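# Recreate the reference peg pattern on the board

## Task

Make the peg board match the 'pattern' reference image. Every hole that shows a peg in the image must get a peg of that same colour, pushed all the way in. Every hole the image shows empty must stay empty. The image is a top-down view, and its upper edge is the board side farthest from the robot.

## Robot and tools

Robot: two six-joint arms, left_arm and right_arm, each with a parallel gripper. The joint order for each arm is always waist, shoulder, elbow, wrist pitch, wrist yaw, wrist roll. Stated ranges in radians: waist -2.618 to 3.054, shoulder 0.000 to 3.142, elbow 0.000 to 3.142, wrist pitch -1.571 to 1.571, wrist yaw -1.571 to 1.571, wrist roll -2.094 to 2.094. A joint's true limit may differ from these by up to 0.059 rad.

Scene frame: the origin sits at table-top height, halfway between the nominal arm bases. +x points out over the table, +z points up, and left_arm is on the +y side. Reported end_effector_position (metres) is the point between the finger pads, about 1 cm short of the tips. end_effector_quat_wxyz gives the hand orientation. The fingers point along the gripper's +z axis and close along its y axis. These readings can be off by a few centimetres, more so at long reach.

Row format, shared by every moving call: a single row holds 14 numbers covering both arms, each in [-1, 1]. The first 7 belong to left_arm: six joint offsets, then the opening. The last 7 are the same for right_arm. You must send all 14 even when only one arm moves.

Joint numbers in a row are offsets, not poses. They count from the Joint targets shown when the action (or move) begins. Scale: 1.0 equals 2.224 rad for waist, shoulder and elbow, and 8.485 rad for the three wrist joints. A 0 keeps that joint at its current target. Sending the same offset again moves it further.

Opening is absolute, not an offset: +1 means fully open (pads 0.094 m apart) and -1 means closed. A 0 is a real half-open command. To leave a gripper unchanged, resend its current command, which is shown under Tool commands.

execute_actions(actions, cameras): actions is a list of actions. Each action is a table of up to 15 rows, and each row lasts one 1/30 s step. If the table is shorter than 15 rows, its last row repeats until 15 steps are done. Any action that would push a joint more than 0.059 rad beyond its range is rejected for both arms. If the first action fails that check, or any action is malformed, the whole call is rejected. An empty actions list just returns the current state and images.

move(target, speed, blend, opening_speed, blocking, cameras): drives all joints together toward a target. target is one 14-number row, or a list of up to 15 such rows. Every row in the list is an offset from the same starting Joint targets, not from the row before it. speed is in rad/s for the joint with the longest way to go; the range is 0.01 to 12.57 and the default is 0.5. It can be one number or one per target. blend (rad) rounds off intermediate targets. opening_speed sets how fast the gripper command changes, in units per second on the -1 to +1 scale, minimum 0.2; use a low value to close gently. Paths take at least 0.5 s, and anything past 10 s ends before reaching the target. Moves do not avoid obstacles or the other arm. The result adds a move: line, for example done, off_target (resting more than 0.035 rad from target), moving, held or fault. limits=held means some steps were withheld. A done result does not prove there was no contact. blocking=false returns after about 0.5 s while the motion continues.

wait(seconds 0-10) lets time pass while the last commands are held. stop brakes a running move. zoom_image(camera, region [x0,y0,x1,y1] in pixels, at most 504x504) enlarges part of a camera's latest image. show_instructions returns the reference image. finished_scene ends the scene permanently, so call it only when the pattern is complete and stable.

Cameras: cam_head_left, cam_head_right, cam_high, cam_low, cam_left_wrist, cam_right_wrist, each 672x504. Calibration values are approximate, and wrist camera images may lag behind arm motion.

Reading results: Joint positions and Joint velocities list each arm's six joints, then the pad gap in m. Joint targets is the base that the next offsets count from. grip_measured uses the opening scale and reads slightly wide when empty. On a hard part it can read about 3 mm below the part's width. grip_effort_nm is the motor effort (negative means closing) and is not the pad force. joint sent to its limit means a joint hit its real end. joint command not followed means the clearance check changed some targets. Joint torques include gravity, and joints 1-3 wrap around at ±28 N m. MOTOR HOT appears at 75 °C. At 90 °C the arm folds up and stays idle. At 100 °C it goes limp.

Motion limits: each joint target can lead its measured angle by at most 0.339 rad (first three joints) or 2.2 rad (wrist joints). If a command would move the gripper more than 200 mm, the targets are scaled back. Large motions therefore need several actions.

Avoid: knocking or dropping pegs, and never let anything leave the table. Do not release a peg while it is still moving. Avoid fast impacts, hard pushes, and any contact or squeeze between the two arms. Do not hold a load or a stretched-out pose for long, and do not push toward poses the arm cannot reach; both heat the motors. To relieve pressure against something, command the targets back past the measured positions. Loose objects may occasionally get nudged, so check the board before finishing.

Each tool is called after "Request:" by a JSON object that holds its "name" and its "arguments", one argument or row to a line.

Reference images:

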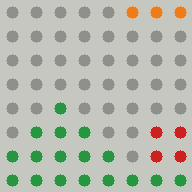

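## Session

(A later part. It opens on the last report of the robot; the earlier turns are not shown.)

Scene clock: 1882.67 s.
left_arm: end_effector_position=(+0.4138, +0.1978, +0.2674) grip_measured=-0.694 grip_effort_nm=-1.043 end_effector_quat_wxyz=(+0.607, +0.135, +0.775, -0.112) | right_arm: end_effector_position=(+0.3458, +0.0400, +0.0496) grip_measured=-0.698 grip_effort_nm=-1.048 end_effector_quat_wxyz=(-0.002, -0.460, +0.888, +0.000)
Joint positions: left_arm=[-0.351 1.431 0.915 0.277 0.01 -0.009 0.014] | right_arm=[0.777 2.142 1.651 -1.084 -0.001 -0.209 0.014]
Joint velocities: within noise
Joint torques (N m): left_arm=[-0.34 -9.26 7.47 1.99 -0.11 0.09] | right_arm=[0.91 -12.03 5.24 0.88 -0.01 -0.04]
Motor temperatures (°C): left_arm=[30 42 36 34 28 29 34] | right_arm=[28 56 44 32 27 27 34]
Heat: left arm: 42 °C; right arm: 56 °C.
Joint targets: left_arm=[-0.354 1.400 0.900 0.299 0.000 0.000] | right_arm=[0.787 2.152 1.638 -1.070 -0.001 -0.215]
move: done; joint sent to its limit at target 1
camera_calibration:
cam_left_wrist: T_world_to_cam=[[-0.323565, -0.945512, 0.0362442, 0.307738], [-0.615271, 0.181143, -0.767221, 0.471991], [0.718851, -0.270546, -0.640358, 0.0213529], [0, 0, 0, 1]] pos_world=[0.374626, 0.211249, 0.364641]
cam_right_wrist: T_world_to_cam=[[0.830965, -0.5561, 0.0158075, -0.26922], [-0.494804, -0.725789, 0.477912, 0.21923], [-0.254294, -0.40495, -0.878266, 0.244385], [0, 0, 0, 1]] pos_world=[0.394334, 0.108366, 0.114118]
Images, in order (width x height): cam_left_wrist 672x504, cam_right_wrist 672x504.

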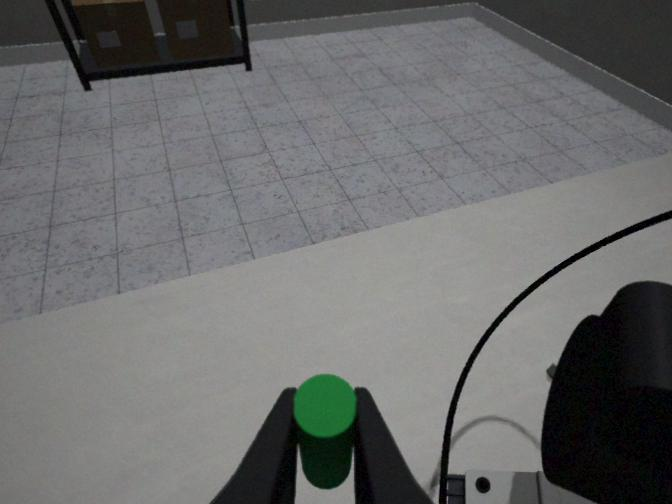

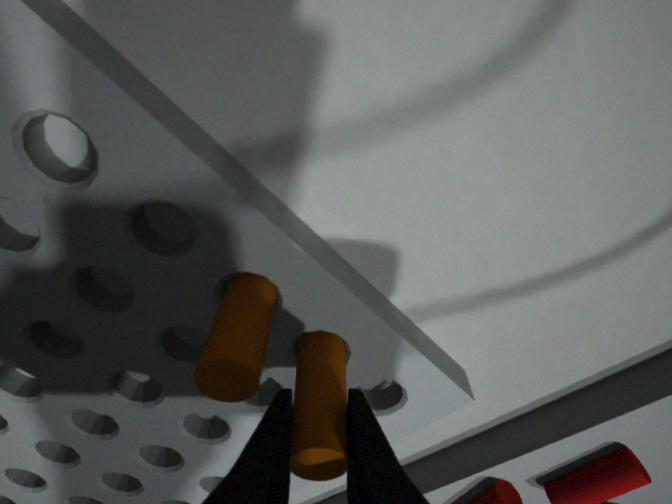

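Request:
{"name": "move", "arguments": {
  "target": [
    [0,0.2788,-0.1664,0.1049,0,0,-0.9,0,0.0072,-0.018,0.0061,0,0,-0.9],
    [0,0.3147,-0.1664,0.1143,0,0,-0.9,0,0.0072,-0.018,0.0061,0,0,-0.55],
    [0,0.3147,-0.1664,0.1143,0,0,-0.5,0,-0.0243,0.045,-0.0187,0,0,-0.55],
    [0,0.0899,-0.0899,0.0471,0,0,-0.5,0,-0.0243,0.045,-0.0187,0,0,-0.55]
  ],
  "speed": [0.4,0.12,0.3,0.6],
  "opening_speed": 1,
  "cameras": ["cam_right_wrist","cam_left_wrist"]
}}

Scene clock: 1908.47 s.
left_arm: end_effector_position=(+0.4141, +0.1977, +0.1768) grip_measured=-0.502 grip_effort_nm=0.056 end_effector_quat_wxyz=(+0.610, +0.135, +0.773, -0.112) | right_arm: end_effector_position=(+0.3331, +0.0282, +0.0620) grip_measured=-0.552 grip_effort_nm=0.115 end_effector_quat_wxyz=(-0.043, -0.460, +0.887, -0.011)
Joint positions: left_arm=[-0.351 1.622 0.678 0.71 0.009 -0.006 0.023] | right_arm=[0.777 2.146 1.704 -1.217 -0.001 -0.209 0.021]
Joint velocities: within noise
Joint torques (N m): left_arm=[-0.25 -9.01 9.57 1.66 -0.08 0.08] | right_arm=[0.92 -17.7 9.76 0.43 -0.02 -0.04]
Motor temperatures (°C): left_arm=[30 38 36 39 28 29 34] | right_arm=[28 55 44 31 27 27 33]
Heat: left arm: 39 °C; right arm: 55 °C.
Joint targets: left_arm=[-0.354 1.600 0.700 0.699 0.000 0.000] | right_arm=[0.787 2.098 1.738 -1.228 -0.001 -0.215]
move: off_target (right_arm); right_arm: the shoulder is farthest, 0.048 rad from its target
camera_calibration:
cam_left_wrist: T_world_to_cam=[[-0.324066, -0.945436, 0.0336525, 0.311695], [-0.610086, 0.181667, -0.771228, 0.401081], [0.723033, -0.270459, -0.635669, -0.0394682], [0, 0, 0, 1]] pos_world=[0.37424, 0.21115, 0.273746]
cam_right_wrist: T_world_to_cam=[[0.831384, -0.555685, -0.00378899, -0.264395], [-0.462885, -0.696283, 0.548569, 0.182731], [-0.30747, -0.454318, -0.836097, 0.263723], [0, 0, 0, 1]] pos_world=[0.385484, 0.100126, 0.119256]
Images, in order (width x height): cam_left_wrist 672x504, cam_right_wrist 672x504.

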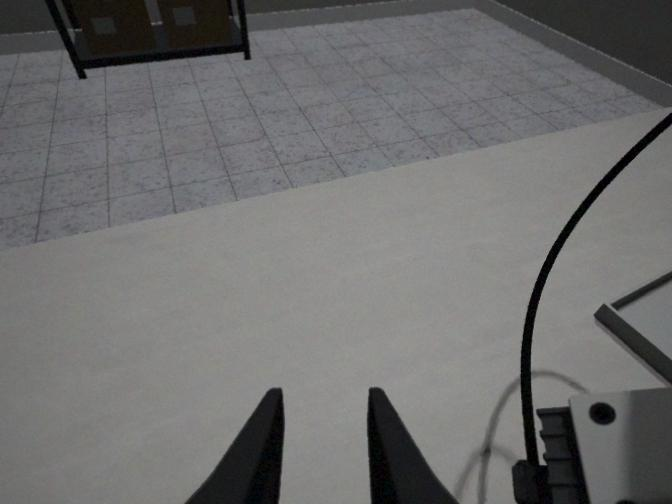

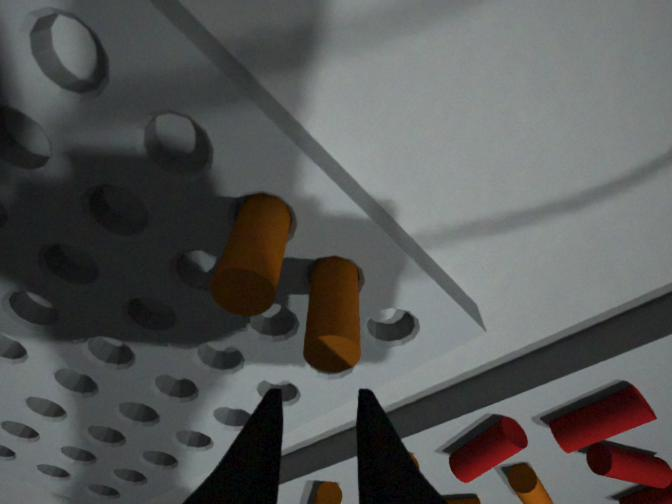

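Request:
{"name": "move", "arguments": {
  "target": [
    [0,0,0,0,0,0,-0.5,0,0,0.0674,-0.0177,0,0,-0.55],
    [0,0,0,0,0,0,-0.5,0,-0.2239,-0.107,0.0033,0,0,-0.2],
    [0,0.3876,0.7514,-0.2569,0,0,-0.3,-0.3539,-0.4487,-0.3768,0.0269,0,0.0253,-0.2],
    [0,0.3934,0.6655,-0.2337,0,0,-0.3,-0.3539,-0.4487,-0.3768,0.0269,0,0.0253,-0.2],
    [0,0.2923,0.6853,-0.2651,0,0,-0.9,-0.3539,-0.4487,-0.3768,0.0269,0,0.0253,-0.2]
  ],
  "speed": [0.4,1.2,1.3,0.3,0.3],
  "cameras": ["cam_right_wrist","cam_left_wrist"]
}}

Scene clock: 1934.60 s.
left_arm: end_effector_position=(+0.3776, +0.2109, +0.1234) grip_measured=-0.899 grip_effort_nm=-0.095 end_effector_quat_wxyz=(-0.028, +0.169, +0.985, +0.000) | right_arm: end_effector_position=(+0.2919, -0.2414, +0.1514) grip_measured=-0.202 grip_effort_nm=0.110 end_effector_quat_wxyz=(+0.175, +0.008, +0.985, -0.002)
Joint positions: left_arm=[-0.351 2.287 2.2 -1.538 0.009 -0.006 0.005] | right_arm=[0.006 1.122 0.914 -1.012 -0.001 -0.006 0.037]
Joint velocities: within noise
Joint torques (N m): left_arm=[-0.31 -16.12 9.21 -0.29 -0.09 0.05] | right_arm=[-0.65 -4.9 5.96 1.52 -0.01 0.07]
Motor temperatures (°C): left_arm=[30 40 37 38 28 29 33] | right_arm=[28 54 45 31 27 27 32]
Heat: left arm: 40 °C; right arm: 54 °C.
Joint targets: left_arm=[-0.354 2.250 2.224 -1.550 0.000 0.000] | right_arm=[-0.001 1.100 0.900 -1.000 -0.001 0.000]
move: off_target (left_arm); target 5's new numbers were sent with left_arm's shoulder 0.037 rad from that target; left_arm: the shoulder is farthest, 0.037 rad from its target
camera_calibration:
cam_left_wrist: T_world_to_cam=[[-0.304533, -0.952456, -0.00928729, 0.313539], [-0.832796, 0.261516, 0.487914, 0.24709], [-0.462288, 0.156321, -0.872842, 0.343363], [0, 0, 0, 1]] pos_world=[0.459991, 0.18034, 0.182055]
cam_right_wrist: T_world_to_cam=[[-0.000334861, -0.999667, 0.0257972, -0.248459], [-0.989774, 0.00401114, 0.142588, 0.311187], [-0.142644, -0.0254857, -0.989446, 0.281992], [0, 0, 0, 1]] pos_world=[0.348146, -0.242438, 0.241054]
Images, in order (width x height): cam_left_wrist 672x504, cam_right_wrist 672x504.

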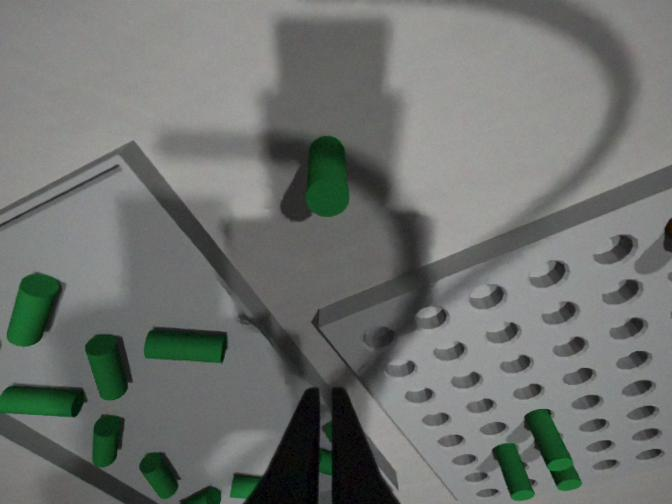

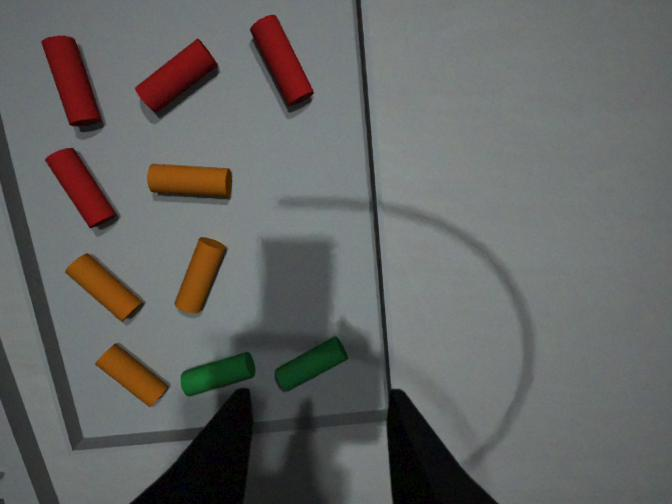

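Request:
{"name": "move", "arguments": {
  "target": [
    [0,0.0953,0.0661,0.0081,0,0,-0.3,0.0881,0.3156,0.1034,-0.0127,-0.0147,0.058,-0.2],
    [0,0.1012,-0.0198,0.0313,0,0,-0.3,0.0881,0.3156,0.1034,-0.0127,-0.0147,0.058,-0.2],
    [0,0.1012,-0.0198,0.0313,0,0,-0.9,0.0881,0.3156,0.1034,-0.0127,-0.0147,0.058,-0.2],
    [0,0,0,0,0,0,-0.9,0.0881,0.3156,0.1034,-0.0127,-0.0147,0.058,-0.2]
  ],
  "speed": [0.8,0.3,0.3,0.4],
  "cameras": ["cam_right_wrist","cam_left_wrist"]
}}

Scene clock: 1972.83 s.
left_arm: end_effector_position=(+0.3786, +0.2106, +0.1280) grip_measured=-0.899 grip_effort_nm=-0.085 end_effector_quat_wxyz=(-0.021, +0.169, +0.985, -0.001) | right_arm: end_effector_position=(+0.2932, -0.1751, +0.0432) grip_measured=-0.202 grip_effort_nm=0.110 end_effector_quat_wxyz=(-0.123, +0.166, +0.978, +0.020)
Joint positions: left_arm=[-0.351 2.278 2.204 -1.538 0.009 -0.006 0.005] | right_arm=[0.191 1.797 1.099 -1.094 -0.117 0.485 0.037]
Joint velocities: within noise
Joint torques (N m): left_arm=[-0.25 -15.24 8.87 -0.22 -0.08 0.08] | right_arm=[0.47 -7.95 8.73 0.13 -0.15 0.09]
Motor temperatures (°C): left_arm=[30 52 36 35 28 29 33] | right_arm=[27 50 45 32 27 27 32]
Heat: left arm: 52 °C; right arm: 50 °C.
Joint targets: left_arm=[-0.354 2.250 2.224 -1.550 0.000 0.000] | right_arm=[0.195 1.802 1.130 -1.108 -0.125 0.492]
move: done
camera_calibration:
cam_left_wrist: T_world_to_cam=[[-0.304395, -0.952506, -0.00872242, 0.313427], [-0.839011, 0.263767, 0.475907, 0.249275], [-0.451004, 0.152182, -0.879452, 0.345359], [0, 0, 0, 1]] pos_world=[0.460309, 0.180233, 0.187828]
cam_right_wrist: T_world_to_cam=[[-0.303912, -0.952622, 0.0122478, -0.0815494], [-0.698223, 0.231461, 0.677429, 0.258994], [-0.648168, 0.197327, -0.735486, 0.35306], [0, 0, 0, 1]] pos_world=[0.384894, -0.207301, 0.0852196]
Images, in order (width x height): cam_left_wrist 672x504, cam_right_wrist 672x504.

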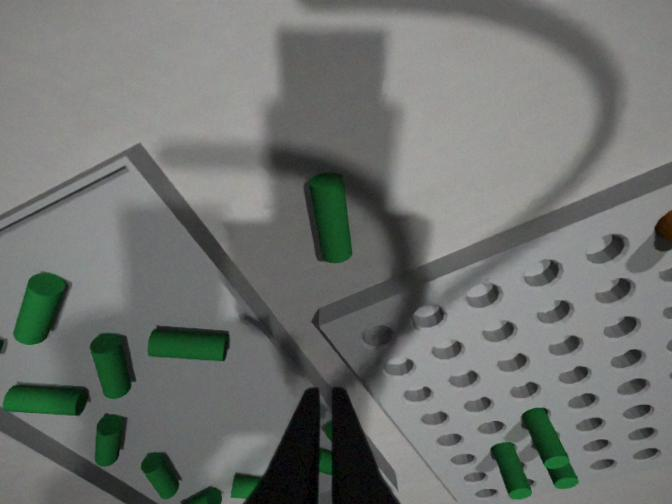

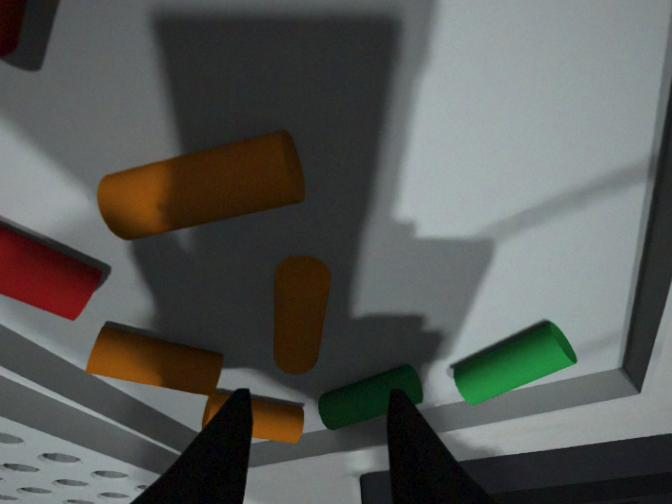

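Request:
{"name": "move", "arguments": {
  "target": [
    [0.0022,0.0692,-0.0297,0.0088,0.0031,-0.0224,0,0.0036,0.0495,0,0.013,0,0,-0.2],
    [0.0022,0.0692,-0.0297,0.0088,0.0031,-0.0224,0,0.0036,0.0495,0,0.013,0,0,-0.9],
    [0.0022,0.0692,-0.0297,0.0088,0.0031,-0.0224,0,0.0036,-0.0629,0,-0.0117,0,0,-0.9]
  ],
  "speed": [0.4,0.3,0.5],
  "cameras": ["cam_right_wrist","cam_left_wrist"]
}}

Scene clock: 2030.00 s.
left_arm: end_effector_position=(+0.3756, +0.2101, +0.0708) grip_measured=-0.001 grip_effort_nm=0.061 end_effector_quat_wxyz=(-0.076, +0.081, +0.994, +0.012) | right_arm: end_effector_position=(+0.2788, -0.1761, +0.0736) grip_measured=-0.697 grip_effort_nm=-1.048 end_effector_quat_wxyz=(-0.116, +0.164, +0.979, +0.022)
Joint positions: left_arm=[-0.351 2.392 2.162 -1.494 0.017 -0.181 0.047] | right_arm=[0.196 1.685 1.1 -1.192 -0.118 0.486 0.014]
Joint velocities: within noise
Joint torques (N m): left_arm=[0.02 -12.31 6.49 -0.14 0.12 -0.09] | right_arm=[0.72 -9.8 8.9 0.15 -0.16 0.08]
Motor temperatures (°C): left_arm=[30 45 37 34 28 29 32] | right_arm=[27 51 46 31 27 27 32]
Heat: left arm: 45 °C; right arm: 51 °C.
Joint targets: left_arm=[-0.349 2.404 2.158 -1.476 0.026 -0.190] | right_arm=[0.203 1.662 1.130 -1.207 -0.125 0.492]
move: done
camera_calibration:
cam_left_wrist: T_world_to_cam=[[-0.136126, -0.990197, -0.0313065, 0.257832], [-0.815321, 0.0940221, 0.571324, 0.294038], [-0.562779, 0.103297, -0.820127, 0.341861], [0, 0, 0, 1]] pos_world=[0.467225, 0.192345, 0.12045]
cam_right_wrist: T_world_to_cam=[[-0.299445, -0.954098, 0.00538413, -0.0883293], [-0.708913, 0.226263, 0.668018, 0.231225], [-0.638573, 0.196218, -0.744126, 0.363995], [0, 0, 0, 1]] pos_world=[0.369906, -0.208015, 0.116871]
Images, in order (width x height): cam_left_wrist 672x504, cam_right_wrist 672x504.

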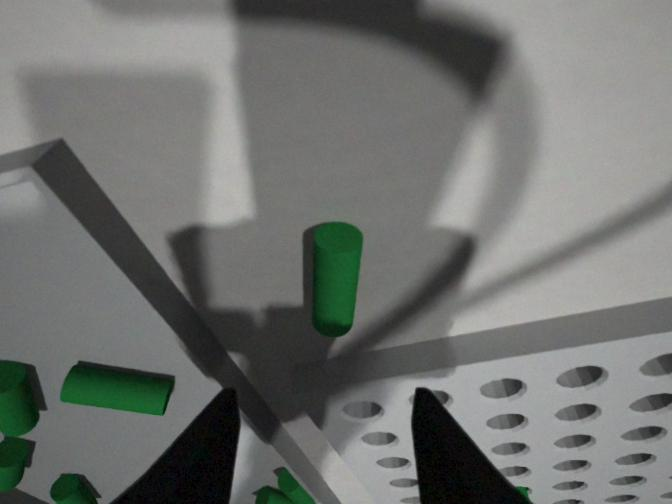

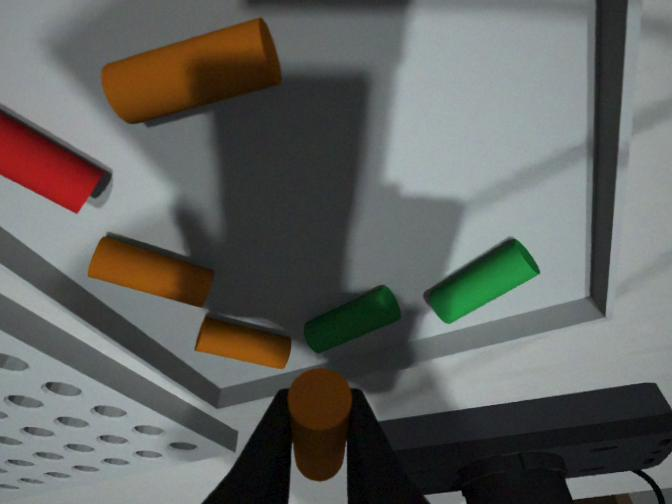

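Request:
{"name": "move", "arguments": {
  "target": [
    [0,0.045,-0.0081,0.0145,0,0,0,-0.3161,-0.1178,-0.1034,0.1776,0.0147,-0.058,-0.9],
    [0,0.045,-0.0081,0.0145,0,0,-0.9,-0.3161,0.179,-0.2698,0.2931,0.0147,-0.058,-0.9],
    [0,-0.0225,-0.0081,-0.003,0,0,-0.9,-0.3161,0.2347,-0.2698,0.3077,0.0147,-0.058,-0.9],
    [0,-0.0225,-0.0081,-0.003,0,0,-0.9,-0.3161,0.2347,-0.2698,0.3077,0.0147,-0.058,-0.5],
    [-0.0022,-0.4514,-0.5656,0.2093,-0.0031,0.0224,-0.9,-0.3161,-0.0279,-0.1933,0.2306,0.0147,-0.058,-0.5]
  ],
  "speed": [0.7,0.7,0.15,0.3,0.8],
  "cameras": ["cam_right_wrist","cam_left_wrist"]
}}

Scene clock: 2058.80 s.
left_arm: end_effector_position=(+0.4136, +0.1978, +0.2699) grip_measured=-0.722 grip_effort_nm=-1.048 end_effector_quat_wxyz=(+0.609, +0.135, +0.773, -0.113) | right_arm: end_effector_position=(+0.4544, -0.4694, +0.1799) grip_measured=-0.502 grip_effort_nm=0.110 end_effector_quat_wxyz=(+0.605, +0.203, +0.754, -0.157)
Joint positions: left_arm=[-0.351 1.428 0.916 0.277 0.01 -0.008 0.013] | right_arm=[-0.497 1.632 0.666 0.745 -0.01 0.007 0.023]
Joint velocities: within noise
Joint torques (N m): left_arm=[-0.27 -9.05 7.45 2.01 -0.11 0.08] | right_arm=[-0.23 -11.1 10.24 2.47 0.08 -0.06]
Motor temperatures (°C): left_arm=[30 44 36 34 28 29 32] | right_arm=[27 51 45 33 27 27 32]
Heat: left arm: 44 °C; right arm: 51 °C.
Joint targets: left_arm=[-0.354 1.400 0.900 0.300 0.000 0.000] | right_arm=[-0.500 1.600 0.700 0.750 0.000 0.000]
move: done
camera_calibration:
cam_left_wrist: T_world_to_cam=[[-0.323844, -0.945423, 0.0360588, 0.307743], [-0.611038, 0.179902, -0.770888, 0.473187], [0.722328, -0.271681, -0.63595, 0.0207083], [0, 0, 0, 1]] pos_world=[0.373838, 0.211446, 0.366847]
cam_right_wrist: T_world_to_cam=[[-0.505364, -0.862704, 0.0186607, -0.181995], [-0.573479, 0.319623, -0.754296, 0.589278], [0.64477, -0.391896, -0.656269, -0.262166], [0, 0, 0, 1]] pos_world=[0.415002, -0.448096, 0.275834]
Images, in order (width x height): cam_left_wrist 672x504, cam_right_wrist 672x504.

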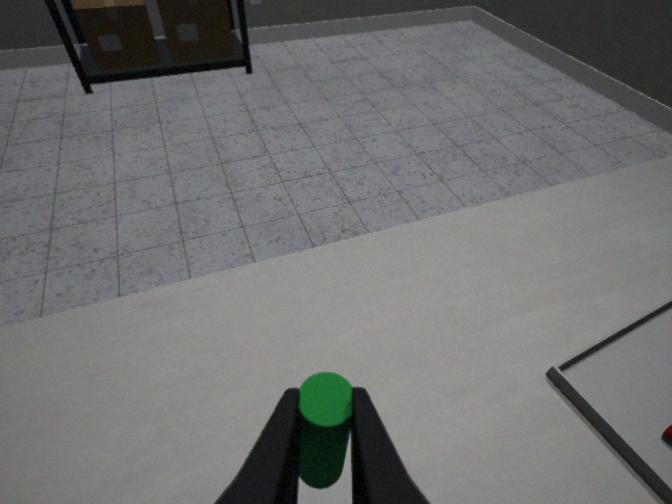

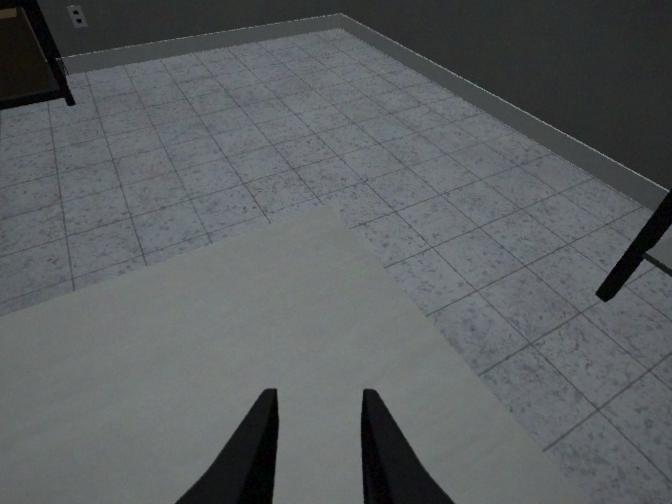

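Request:
{"name": "move", "arguments": {
  "target": [
    [0,0.3282,-0.1664,0.1258,0,0,-0.9,0,0.3781,0.7001,-0.2521,0,0,-0.3],
    [0,0.3507,-0.1664,0.1316,0,0,-0.9,0.0013,0.3795,0.6241,-0.2351,0,0,-0.3],
    [0,0.3507,-0.1664,0.1316,0,0,-0.9,0.0013,0.3795,0.6241,-0.2351,0,0,-0.9],
    [0,0.3507,-0.1664,0.1316,0,0,-0.9,0.0013,0.2788,0.634,-0.26,0,0,-0.9]
  ],
  "speed": [1.3,0.15,0.3,0.3],
  "cameras": ["cam_right_wrist","cam_left_wrist"]
}}

Scene clock: 2078.17 s.
left_arm: end_effector_position=(+0.4059, +0.2008, +0.0598) grip_measured=-0.722 grip_effort_nm=-1.038 end_effector_quat_wxyz=(+0.623, +0.133, +0.762, -0.114) | right_arm: end_effector_position=(+0.4229, -0.4511, +0.1155) grip_measured=-0.714 grip_effort_nm=-1.043 end_effector_quat_wxyz=(-0.014, +0.263, +0.965, +0.009)
Joint positions: left_arm=[-0.351 2.143 0.541 1.402 0.009 -0.006 0.013] | right_arm=[-0.497 2.258 2.101 -1.445 -0.01 0.006 0.013]
Joint velocities: within noise
Joint torques (N m): left_arm=[-0.29 -5.46 2.73 1.91 -0.1 0.05] | right_arm=[0.05 -17.83 7.36 0.54 0.07 -0.05]
Motor temperatures (°C): left_arm=[30 42 36 39 28 29 33] | right_arm=[27 55 45 34 27 27 32]
Heat: left arm: 42 °C; right arm: 55 °C.
Joint targets: left_arm=[-0.354 2.180 0.530 1.417 0.000 0.000] | right_arm=[-0.497 2.220 2.110 -1.456 -0.001 0.000]
move: off_target (left_arm, right_arm); left_arm: the shoulder is farthest, 0.037 rad from its target; right_arm: the shoulder is farthest, 0.037 rad from its target
camera_calibration:
cam_left_wrist: T_world_to_cam=[[-0.32478, -0.945175, 0.0340896, 0.315998], [-0.584843, 0.172376, -0.792619, 0.298224], [0.743288, -0.277364, -0.608763, -0.115521], [0, 0, 0, 1]] pos_world=[0.36291, 0.215226, 0.155281]
cam_right_wrist: T_world_to_cam=[[-0.486424, -0.873696, 0.00690453, -0.192564], [-0.754128, 0.42382, 0.501665, 0.495077], [-0.441228, 0.238815, -0.865035, 0.49092], [0, 0, 0, 1]] pos_world=[0.496292, -0.495305, 0.17763]
Images, in order (width x height): cam_left_wrist 672x504, cam_right_wrist 672x504.

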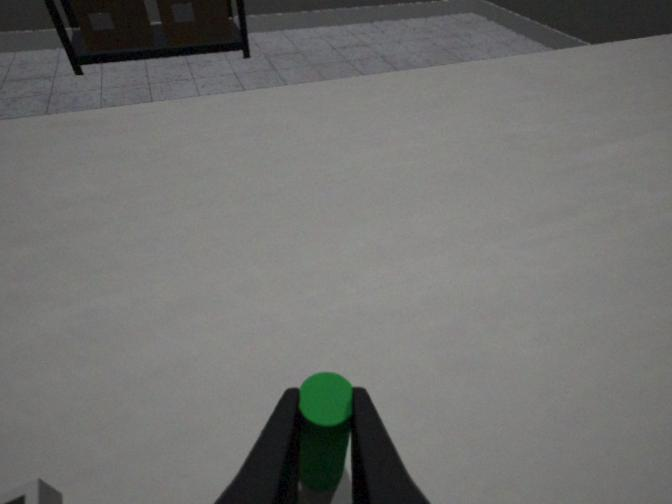

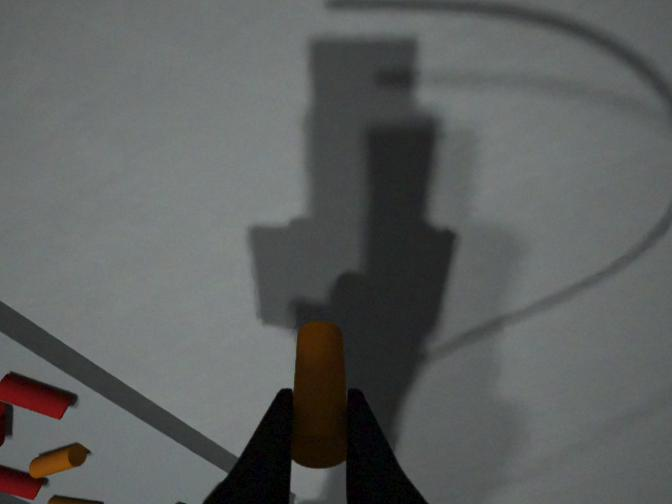

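Request:
{"name": "move", "arguments": {
  "target": [
    [0,0,0,0,0,0,-0.5,0.5418,-0.0899,-0.1574,0.0172,0,-0.033,-0.9],
    [0,-0.2608,0.0764,-0.0845,0,0,-0.5,0.5418,-0.0854,-0.2136,0.0331,0,-0.033,-0.9],
    [0,0.1268,0.8278,-0.3415,0,0,-0.3,0.5418,-0.0585,-0.2451,0.0473,0,-0.033,-0.9]
  ],
  "speed": [0.8,0.7,1.2],
  "opening_speed": 1,
  "cameras": ["cam_right_wrist","cam_left_wrist"]
}}

Request:
{"name": "zoom_image", "arguments": {
  "camera": "cam_right_wrist",
  "region": [230, 220, 430, 420]
}}

Scene clock: 2121.80 s.
left_arm: end_effector_position=(+0.4186, +0.1967, +0.0948) grip_measured=-0.301 grip_effort_nm=0.066 end_effector_quat_wxyz=(+0.005, +0.169, +0.986, -0.004) | right_arm: end_effector_position=(+0.3557, +0.0119, +0.0598) grip_measured=-0.714 grip_effort_nm=-1.048 end_effector_quat_wxyz=(+0.009, -0.458, +0.889, +0.003)
Joint positions: left_arm=[-0.351 2.432 2.341 -1.469 0.006 -0.006 0.033] | right_arm=[0.708 2.069 1.579 -1.062 -0.002 -0.274 0.013]
Joint velocities: within noise
Joint torques (N m): left_arm=[-0.27 -11.34 9.95 -0.15 -0.08 0.06] | right_arm=[0.1 -10.33 5.19 0.84 0 -0.05]
Motor temperatures (°C): left_arm=[30 40 35 41 28 29 33] | right_arm=[27 58 43 31 27 27 33]
Heat: left arm: 41 °C; right arm: 58 °C.
Joint targets: left_arm=[-0.354 2.462 2.371 -1.481 0.000 0.000] | right_arm=[0.708 2.090 1.565 -1.055 -0.001 -0.280]
move: done
camera_calibration:
cam_left_wrist: T_world_to_cam=[[-0.304341, -0.952515, -0.00955591, 0.3122], [-0.861285, 0.270879, 0.429899, 0.314524], [-0.406897, 0.139066, -0.902826, 0.32261], [0, 0, 0, 1]] pos_world=[0.497179, 0.167313, 0.15903]
cam_right_wrist: T_world_to_cam=[[0.827919, -0.560466, 0.020689, -0.292301], [-0.506065, -0.73064, 0.458326, 0.204179], [-0.24176, -0.389927, -0.888543, 0.240465], [0, 0, 0, 1]] pos_world=[0.403464, 0.0791207, 0.12613]
Images, in order (width x height): cam_left_wrist 672x504, cam_right_wrist 672x504.

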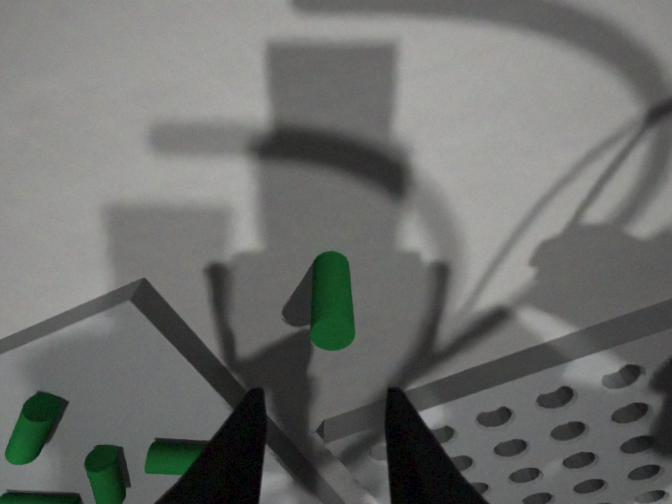

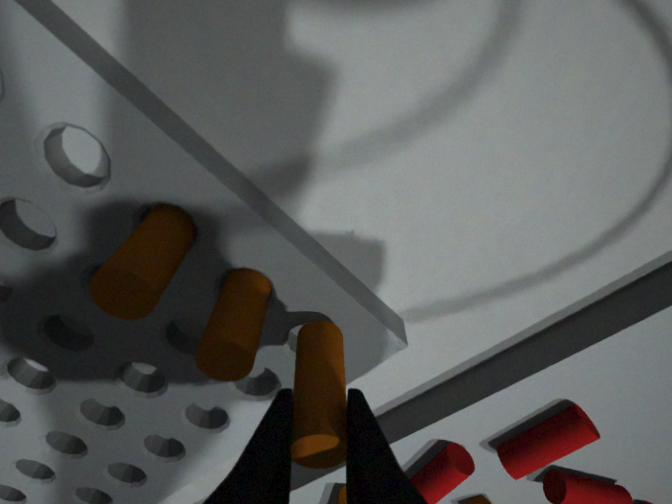

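Scaled by 2.520 from the camera's 672x504 image, which has a finer 960x720 frame.

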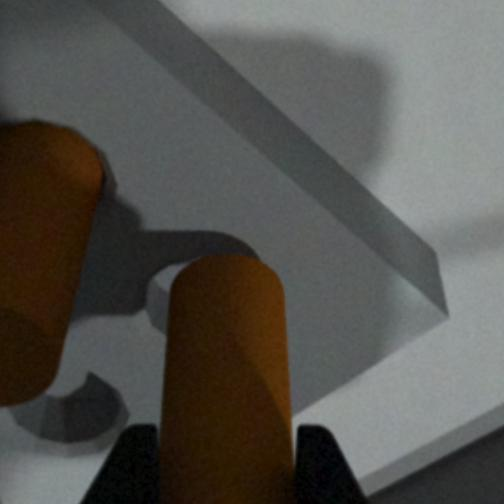

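Request:
{"name": "move", "arguments": {
  "target": [
    [0,0,0,0,0,0,0,0,-0.0225,0.0315,-0.0152,0,0,-0.9],
    [0,0.0058,-0.0859,0.0232,0,0,0,0.0063,0.004,0,-0.0011,0,0,-0.9]
  ],
  "speed": [0.4,0.3],
  "cameras": ["cam_right_wrist","cam_left_wrist"]
}}

Request:
{"name": "zoom_image", "arguments": {
  "camera": "cam_right_wrist",
  "region": [230, 220, 430, 420]
}}

Scene clock: 2139.83 s.
left_arm: end_effector_position=(+0.4232, +0.1950, +0.0491) grip_measured=-0.001 grip_effort_nm=0.056 end_effector_quat_wxyz=(+0.003, +0.169, +0.986, -0.004) | right_arm: end_effector_position=(+0.3496, +0.0106, +0.0535) grip_measured=-0.714 grip_effort_nm=-1.048 end_effector_quat_wxyz=(-0.007, -0.462, +0.887, -0.001)
Joint positions: left_arm=[-0.351 2.45 2.191 -1.304 0.006 -0.006 0.047] | right_arm=[0.715 2.085 1.577 -1.078 -0.001 -0.274 0.013]
Joint velocities: within noise
Joint torques (N m): left_arm=[-0.24 -11.64 6.16 0.2 -0.08 0.05] | right_arm=[0.7 -11.08 5.29 0.85 -0.02 -0.04]
Motor temperatures (°C): left_arm=[30 43 36 37 28 29 33] | right_arm=[27 55 42 31 27 27 33]
Heat: left arm: 43 °C; right arm: 55 °C.
Joint targets: left_arm=[-0.354 2.475 2.180 -1.284 0.000 0.000] | right_arm=[0.722 2.099 1.565 -1.065 -0.001 -0.280]
move: done
camera_calibration:
cam_left_wrist: T_world_to_cam=[[-0.304371, -0.952505, -0.00966448, 0.311533], [-0.860045, 0.270436, 0.43265, 0.338012], [-0.409488, 0.139998, -0.90151, 0.284374], [0, 0, 0, 1]] pos_world=[0.501975, 0.165514, 0.113136]
cam_right_wrist: T_world_to_cam=[[0.832802, -0.553437, 0.0121903, -0.289295], [-0.488551, -0.724451, 0.486301, 0.195397], [-0.260305, -0.410948, -0.873707, 0.238698], [0, 0, 0, 1]] pos_world=[0.398521, 0.0795415, 0.117057]
Images, in order (width x height): cam_left_wrist 672x504, cam_right_wrist 672x504.

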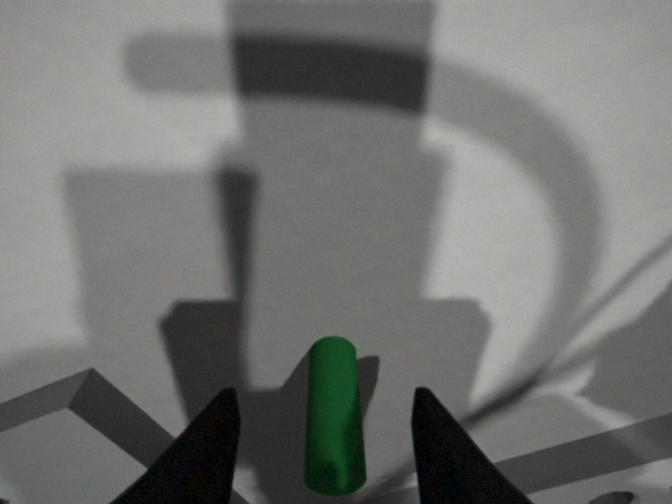

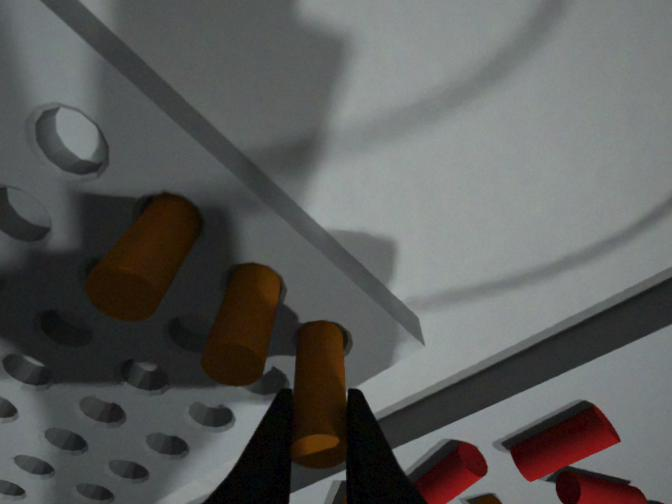

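Scaled by 2.520 from the camera's 672x504 image, which has a finer 960x720 frame.

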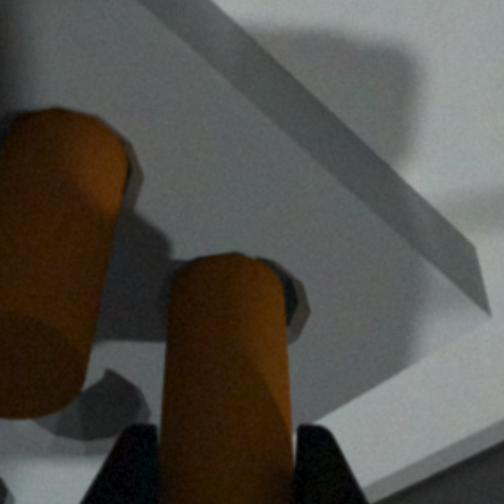

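Request:
{"name": "move", "arguments": {
  "target": [
    [-0.0036,0,0,0,0,0,0,-0.003,0.0027,-0.0081,0.0028,0,0,-0.9],
    [-0.0036,0,0,0,0,0,-0.9,-0.003,0.0027,-0.0081,0.0028,0,0,-0.9],
    [-0.0036,-0.1012,0.0198,-0.0313,0,0,-0.9,-0.003,0.0027,-0.0081,0.0028,0,0,-0.9]
  ],
  "speed": [0.1,0.3,0.4],
  "opening_speed": 1.5,
  "cameras": ["cam_right_wrist","cam_left_wrist"]
}}

Request:
{"name": "zoom_image", "arguments": {
  "camera": "cam_right_wrist",
  "region": [230, 220, 430, 420]
}}

Scene clock: 2155.30 s.
left_arm: end_effector_position=(+0.3783, +0.2087, +0.1281) grip_measured=-0.695 grip_effort_nm=-1.043 end_effector_quat_wxyz=(-0.020, +0.172, +0.985, +0.000) | right_arm: end_effector_position=(+0.3496, +0.0104, +0.0493) grip_measured=-0.714 grip_effort_nm=-1.043 end_effector_quat_wxyz=(-0.005, -0.462, +0.887, -0.001)
Joint positions: left_arm=[-0.357 2.278 2.204 -1.536 0.006 -0.006 0.014] | right_arm=[0.715 2.085 1.56 -1.056 0 -0.274 0.013]
Joint velocities: within noise
Joint torques (N m): left_arm=[-0.49 -15.1 8.77 -0.25 -0.11 0.09] | right_arm=[0.08 -10.52 5.18 0.88 -0.02 -0.05]
Motor temperatures (°C): left_arm=[30 46 36 36 28 29 33] | right_arm=[27 54 42 31 27 27 33]
Heat: left arm: 46 °C; right arm: 54 °C.
Joint targets: left_arm=[-0.362 2.250 2.224 -1.550 0.000 0.000] | right_arm=[0.716 2.105 1.547 -1.041 0.000 -0.280]
move: done
camera_calibration:
cam_left_wrist: T_world_to_cam=[[-0.309992, -0.950672, -0.0113137, 0.313679], [-0.838585, 0.267797, 0.474405, 0.248552], [-0.447974, 0.156549, -0.880234, 0.343647], [0, 0, 0, 1]] pos_world=[0.459615, 0.177847, 0.188125]
cam_right_wrist: T_world_to_cam=[[0.832752, -0.553463, 0.014257, -0.289382], [-0.490488, -0.725566, 0.482675, 0.198169], [-0.256798, -0.408942, -0.875683, 0.233835], [0, 0, 0, 1]] pos_world=[0.398231, 0.0792473, 0.11324]
Images, in order (width x height): cam_left_wrist 672x504, cam_right_wrist 672x504.

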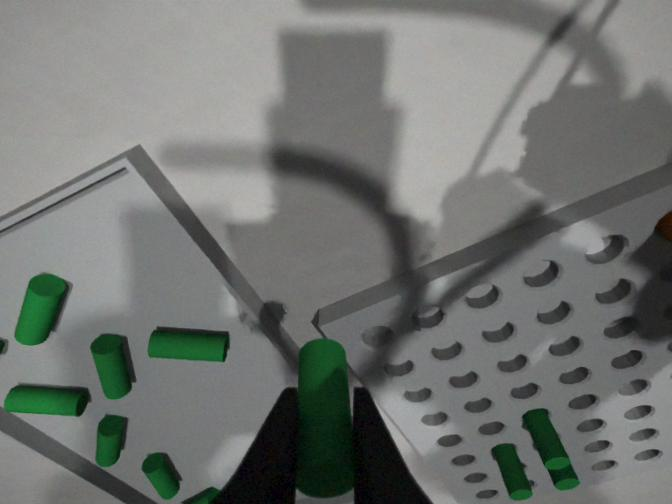

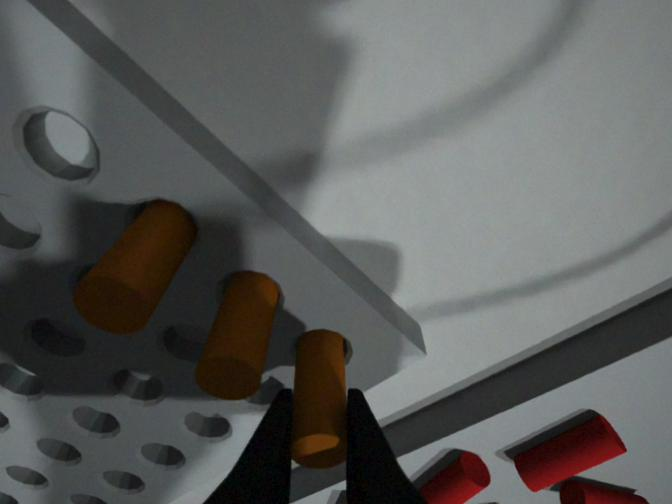

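Scaled by 2.520 from the camera's 672x504 image, which has a finer 960x720 frame.

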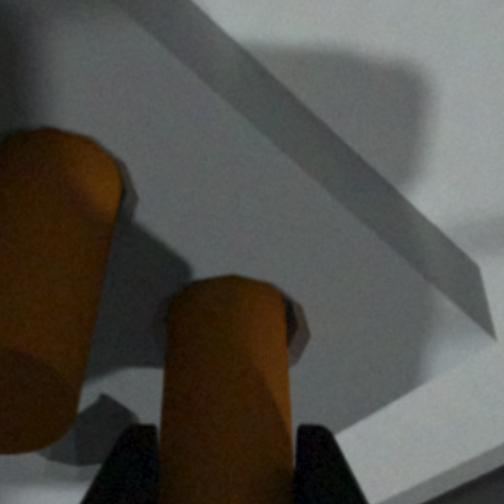

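Request:
{"name": "move", "arguments": {
  "target": [
    [-0.2612,-0.2068,-0.3121,0.0283,0,-0.04,-0.9,0,0.0045,-0.0157,0.0047,0,0,-0.9],
    [-0.2612,-0.1601,-0.406,0.0642,0,-0.04,-0.9,0,0.0045,-0.0157,0.0047,0,0,-0.55],
    [-0.2612,-0.1601,-0.406,0.0642,0,-0.04,-0.9,0,-0.018,0.063,-0.019,0,0,-0.55],
    [-0.2612,-0.1601,-0.406,0.0642,0,-0.04,-0.9,0,-0.018,0.1304,-0.0367,0,0,-0.5]
  ],
  "speed": [0.7,0.4,0.3,0.5],
  "cameras": ["cam_right_wrist","cam_left_wrist"]
}}

Request:
{"name": "zoom_image", "arguments": {
  "camera": "cam_left_wrist",
  "region": [230, 220, 430, 420]
}}

Scene clock: 2172.93 s.
left_arm: end_effector_position=(+0.3484, +0.1844, +0.1272) grip_measured=-0.695 grip_effort_nm=-1.048 end_effector_quat_wxyz=(-0.037, +0.194, +0.980, +0.004) | right_arm: end_effector_position=(+0.3502, +0.0096, +0.0451) grip_measured=-0.714 grip_effort_nm=-1.048 end_effector_quat_wxyz=(-0.005, -0.462, +0.887, -0.004)
Joint positions: left_arm=[-0.435 2.224 2.108 -1.53 0.01 -0.039 0.014] | right_arm=[0.715 2.09 1.551 -1.042 0.005 -0.274 0.013]
Joint velocities: within noise
Joint torques (N m): left_arm=[0.16 -11.96 7.42 -0.1 -0.08 0.01] | right_arm=[0.06 -10.73 5.09 0.86 -0.07 -0.04]
Motor temperatures (°C): left_arm=[30 46 37 35 28 29 33] | right_arm=[27 53 43 30 27 27 34]
Heat: left arm: 46 °C; right arm: 53 °C.
Joint targets: left_arm=[-0.433 2.226 2.114 -1.522 0.001 -0.038] | right_arm=[0.716 2.108 1.537 -1.030 0.000 -0.280]
Tool commands: left_gripper/opening=-0.9 right_gripper/opening=-0.9
move: held (left_arm; a check stopped the path), off_target (right_arm; braked when a check withheld steps of left_arm); path passed 0 of 4 targets; target 2's new numbers were not sent; target 4's new numbers were not sent; limits=held; left_arm: the elbow is farthest, 0.787 rad from its target; right_arm: the wrist pitch is farthest, 0.310 rad from its target
joint command not followed: on one or more control steps a check withheld the commanded joint targets of the left arm, and it was not sent them on those steps.
cause: the commanded joint targets, or the way to them, would bring a part of the robot too close to another arm (this arm's wrist camera and the right arm's wrist (the part past the wrist pitch), at the place that arm is still heading or pushing toward).
camera_calibration:
cam_left_wrist: T_world_to_cam=[[-0.353035, -0.935537, -0.0116808, 0.293557], [-0.80925, 0.299066, 0.505642, 0.210492], [-0.469554, 0.187962, -0.862664, 0.332689], [0, 0, 0, 1]] pos_world=[0.430192, 0.149149, 0.183995]
cam_right_wrist: T_world_to_cam=[[0.832776, -0.55327, 0.0193867, -0.290526], [-0.491704, -0.723109, 0.48512, 0.200142], [-0.254384, -0.413529, -0.874233, 0.229122], [0, 0, 0, 1]] pos_world=[0.398638, 0.0787336, 0.108846]
Images, in order (width x height): cam_left_wrist 672x504, cam_right_wrist 672x504.

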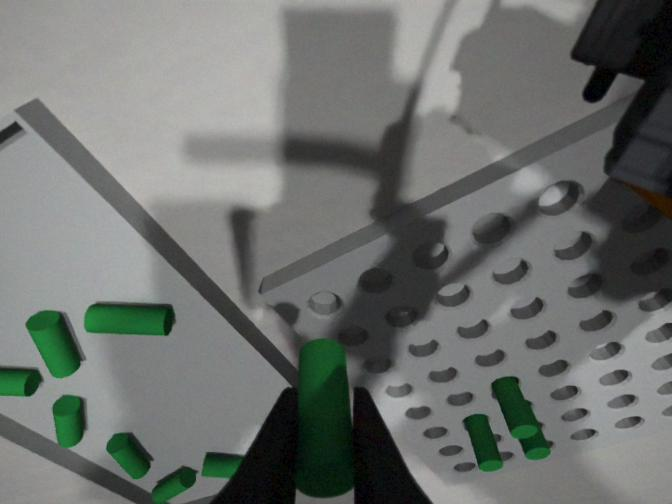

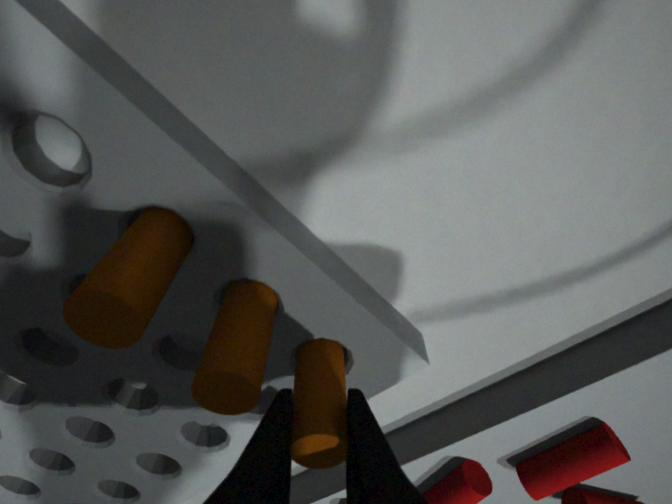

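Scaled by 2.520 from the camera's 672x504 image, which has a finer 960x720 frame.

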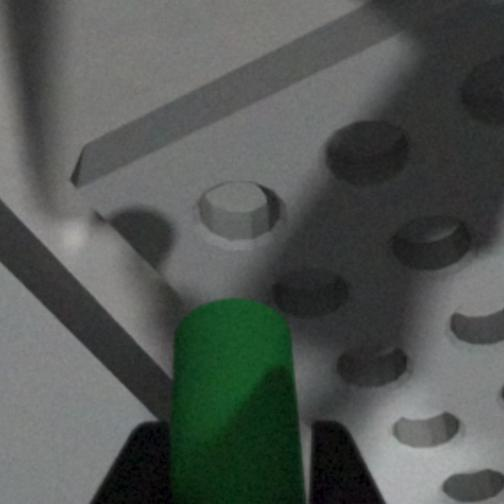

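Request:
{"name": "move", "arguments": {
  "target": [
    [0,0,0,0,0,0,-0.9,0,0.003,-0.0112,0.0029,0,0,-0.9],
    [0,0,0,0,0,0,-0.9,0,0.003,-0.0112,0.0029,0,0,-0.55],
    [0,0,0,0,0,0,-0.9,0,-0.012,0.0674,-0.0208,0,0,-0.55],
    [0,0,0,0,0,0,-0.9,0,-0.1,0.12,-0.03,0,0,-0.5],
    [0,0,0,0,0,0,-0.9,-0.3219,-0.4532,-0.2864,0.0035,0,0.033,-0.2]
  ],
  "speed": [0.2,0.3,0.3,0.5,1.0],
  "cameras": ["cam_right_wrist"]
}}

Scene clock: 2187.07 s.
left_arm: end_effector_position=(+0.3499, +0.1841, +0.1271) grip_measured=-0.695 grip_effort_nm=-1.043 end_effector_quat_wxyz=(-0.034, +0.193, +0.981, +0.004) | right_arm: end_effector_position=(+0.2916, -0.2418, +0.1522) grip_measured=-0.203 grip_effort_nm=0.115 end_effector_quat_wxyz=(+0.177, +0.009, +0.984, -0.003)
Joint positions: left_arm=[-0.435 2.224 2.108 -1.524 0.009 -0.04 0.014] | right_arm=[0.006 1.117 0.914 -1.012 0.001 -0.006 0.037]
Joint velocities: within noise
Joint torques (N m): left_arm=[0.05 -12.01 7.58 -0.14 -0.08 0.02] | right_arm=[-0.66 -4.41 6.06 1.53 -0.04 0.07]
Motor temperatures (°C): left_arm=[30 44 37 35 28 29 34] | right_arm=[27 54 42 31 27 27 33]
Heat: left arm: 44 °C; right arm: 54 °C.
Joint targets: left_arm=[-0.433 2.226 2.114 -1.522 0.001 -0.038] | right_arm=[-0.001 1.100 0.900 -1.000 0.000 0.000]
move: done
camera_calibration:
cam_right_wrist: T_world_to_cam=[[-0.00124034, -0.999612, 0.0278331, -0.248852], [-0.990256, 0.00510361, 0.139164, 0.311742], [-0.139252, -0.0273893, -0.989878, 0.281246], [0, 0, 0, 1]] pos_world=[0.34756, -0.242644, 0.241943]
Images, in order (width x height): cam_right_wrist 672x504.

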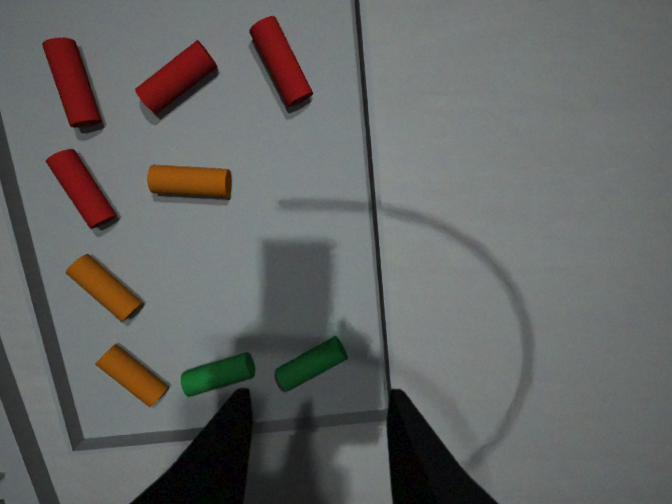

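Request:
{"name": "move", "arguments": {
  "target": [
    [-0.2293,-0.196,-0.2626,0.025,0,-0.0355,-0.9,0.0607,0.4915,0.3799,-0.041,0.0103,-0.0392,-0.2],
    [-0.2293,-0.1493,-0.3566,0.0609,0,-0.0355,-0.9,0.0607,0.4915,0.3799,-0.041,0.0103,-0.0392,-0.2]
  ],
  "speed": [0.8,0.4],
  "cameras": ["cam_right_wrist","cam_left_wrist"]
}}

Request:
{"name": "zoom_image", "arguments": {
  "camera": "cam_left_wrist",
  "region": [230, 220, 430, 420]
}}

Scene clock: 2218.13 s.
left_arm: end_effector_position=(+0.1747, +0.0832, +0.0601) grip_measured=-0.695 grip_effort_nm=-1.038 end_effector_quat_wxyz=(-0.004, +0.299, +0.954, -0.001) | right_arm: end_effector_position=(+0.4077, -0.2139, +0.0549) grip_measured=-0.202 grip_effort_nm=0.115 end_effector_quat_wxyz=(-0.122, -0.214, +0.969, -0.025)
Joint positions: left_arm=[-0.943 1.88 1.33 -1.026 0.007 -0.331 0.014] | right_arm=[0.129 2.186 1.712 -1.334 0.077 -0.326 0.037]
Joint velocities: within noise
Joint torques (N m): left_arm=[-0.03 -7.75 5.89 0.13 -0.06 -0.12] | right_arm=[0.53 -12.31 9.33 0.11 0.12 -0.05]
Motor temperatures (°C): left_arm=[30 43 37 34 28 29 34] | right_arm=[27 51 43 31 27 27 32]
Heat: left arm: 43 °C; right arm: 51 °C.
Joint targets: left_arm=[-0.943 1.894 1.321 -1.006 0.001 -0.339] | right_arm=[0.134 2.193 1.745 -1.348 0.087 -0.332]
move: done
camera_calibration:
cam_left_wrist: T_world_to_cam=[[-0.545018, -0.838347, -0.0113777, 0.162179], [-0.753317, 0.483692, 0.445597, 0.112633], [-0.368061, 0.251429, -0.895162, 0.191257], [0, 0, 0, 1]] pos_world=[0.243633, 0.0333947, 0.122863]
cam_right_wrist: T_world_to_cam=[[0.446039, -0.894987, 0.00691477, -0.37695], [-0.660634, -0.324011, 0.677185, 0.205788], [-0.603831, -0.306619, -0.735781, 0.317721], [0, 0, 0, 1]] pos_world=[0.495935, -0.173268, 0.097023]
Images, in order (width x height): cam_left_wrist 672x504, cam_right_wrist 672x504.

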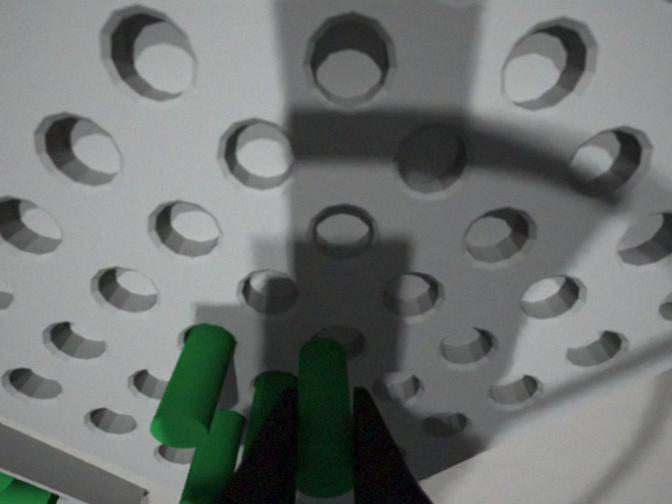

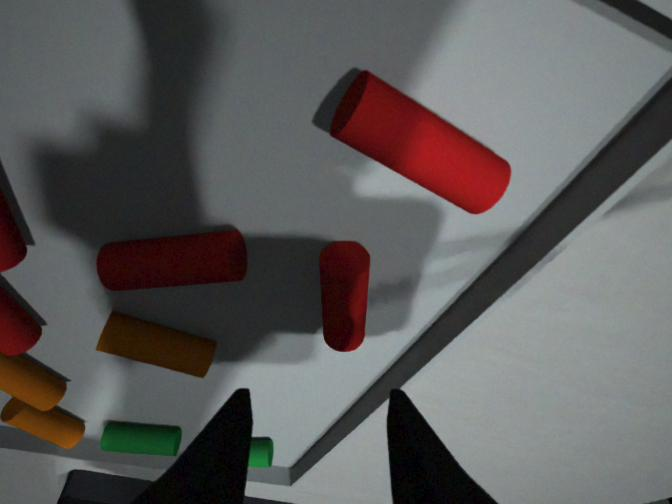

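Scaled by 2.520 from the camera's 672x504 image, which has a finer 960x720 frame.

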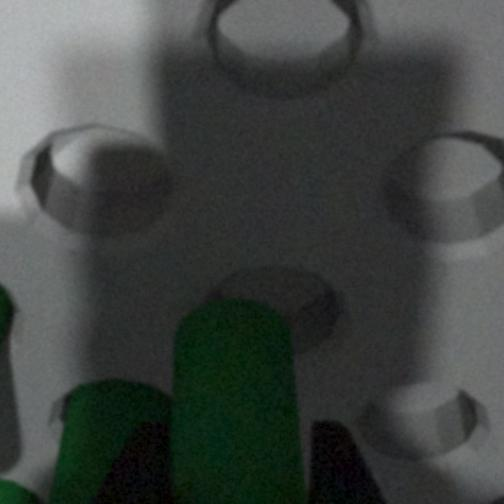

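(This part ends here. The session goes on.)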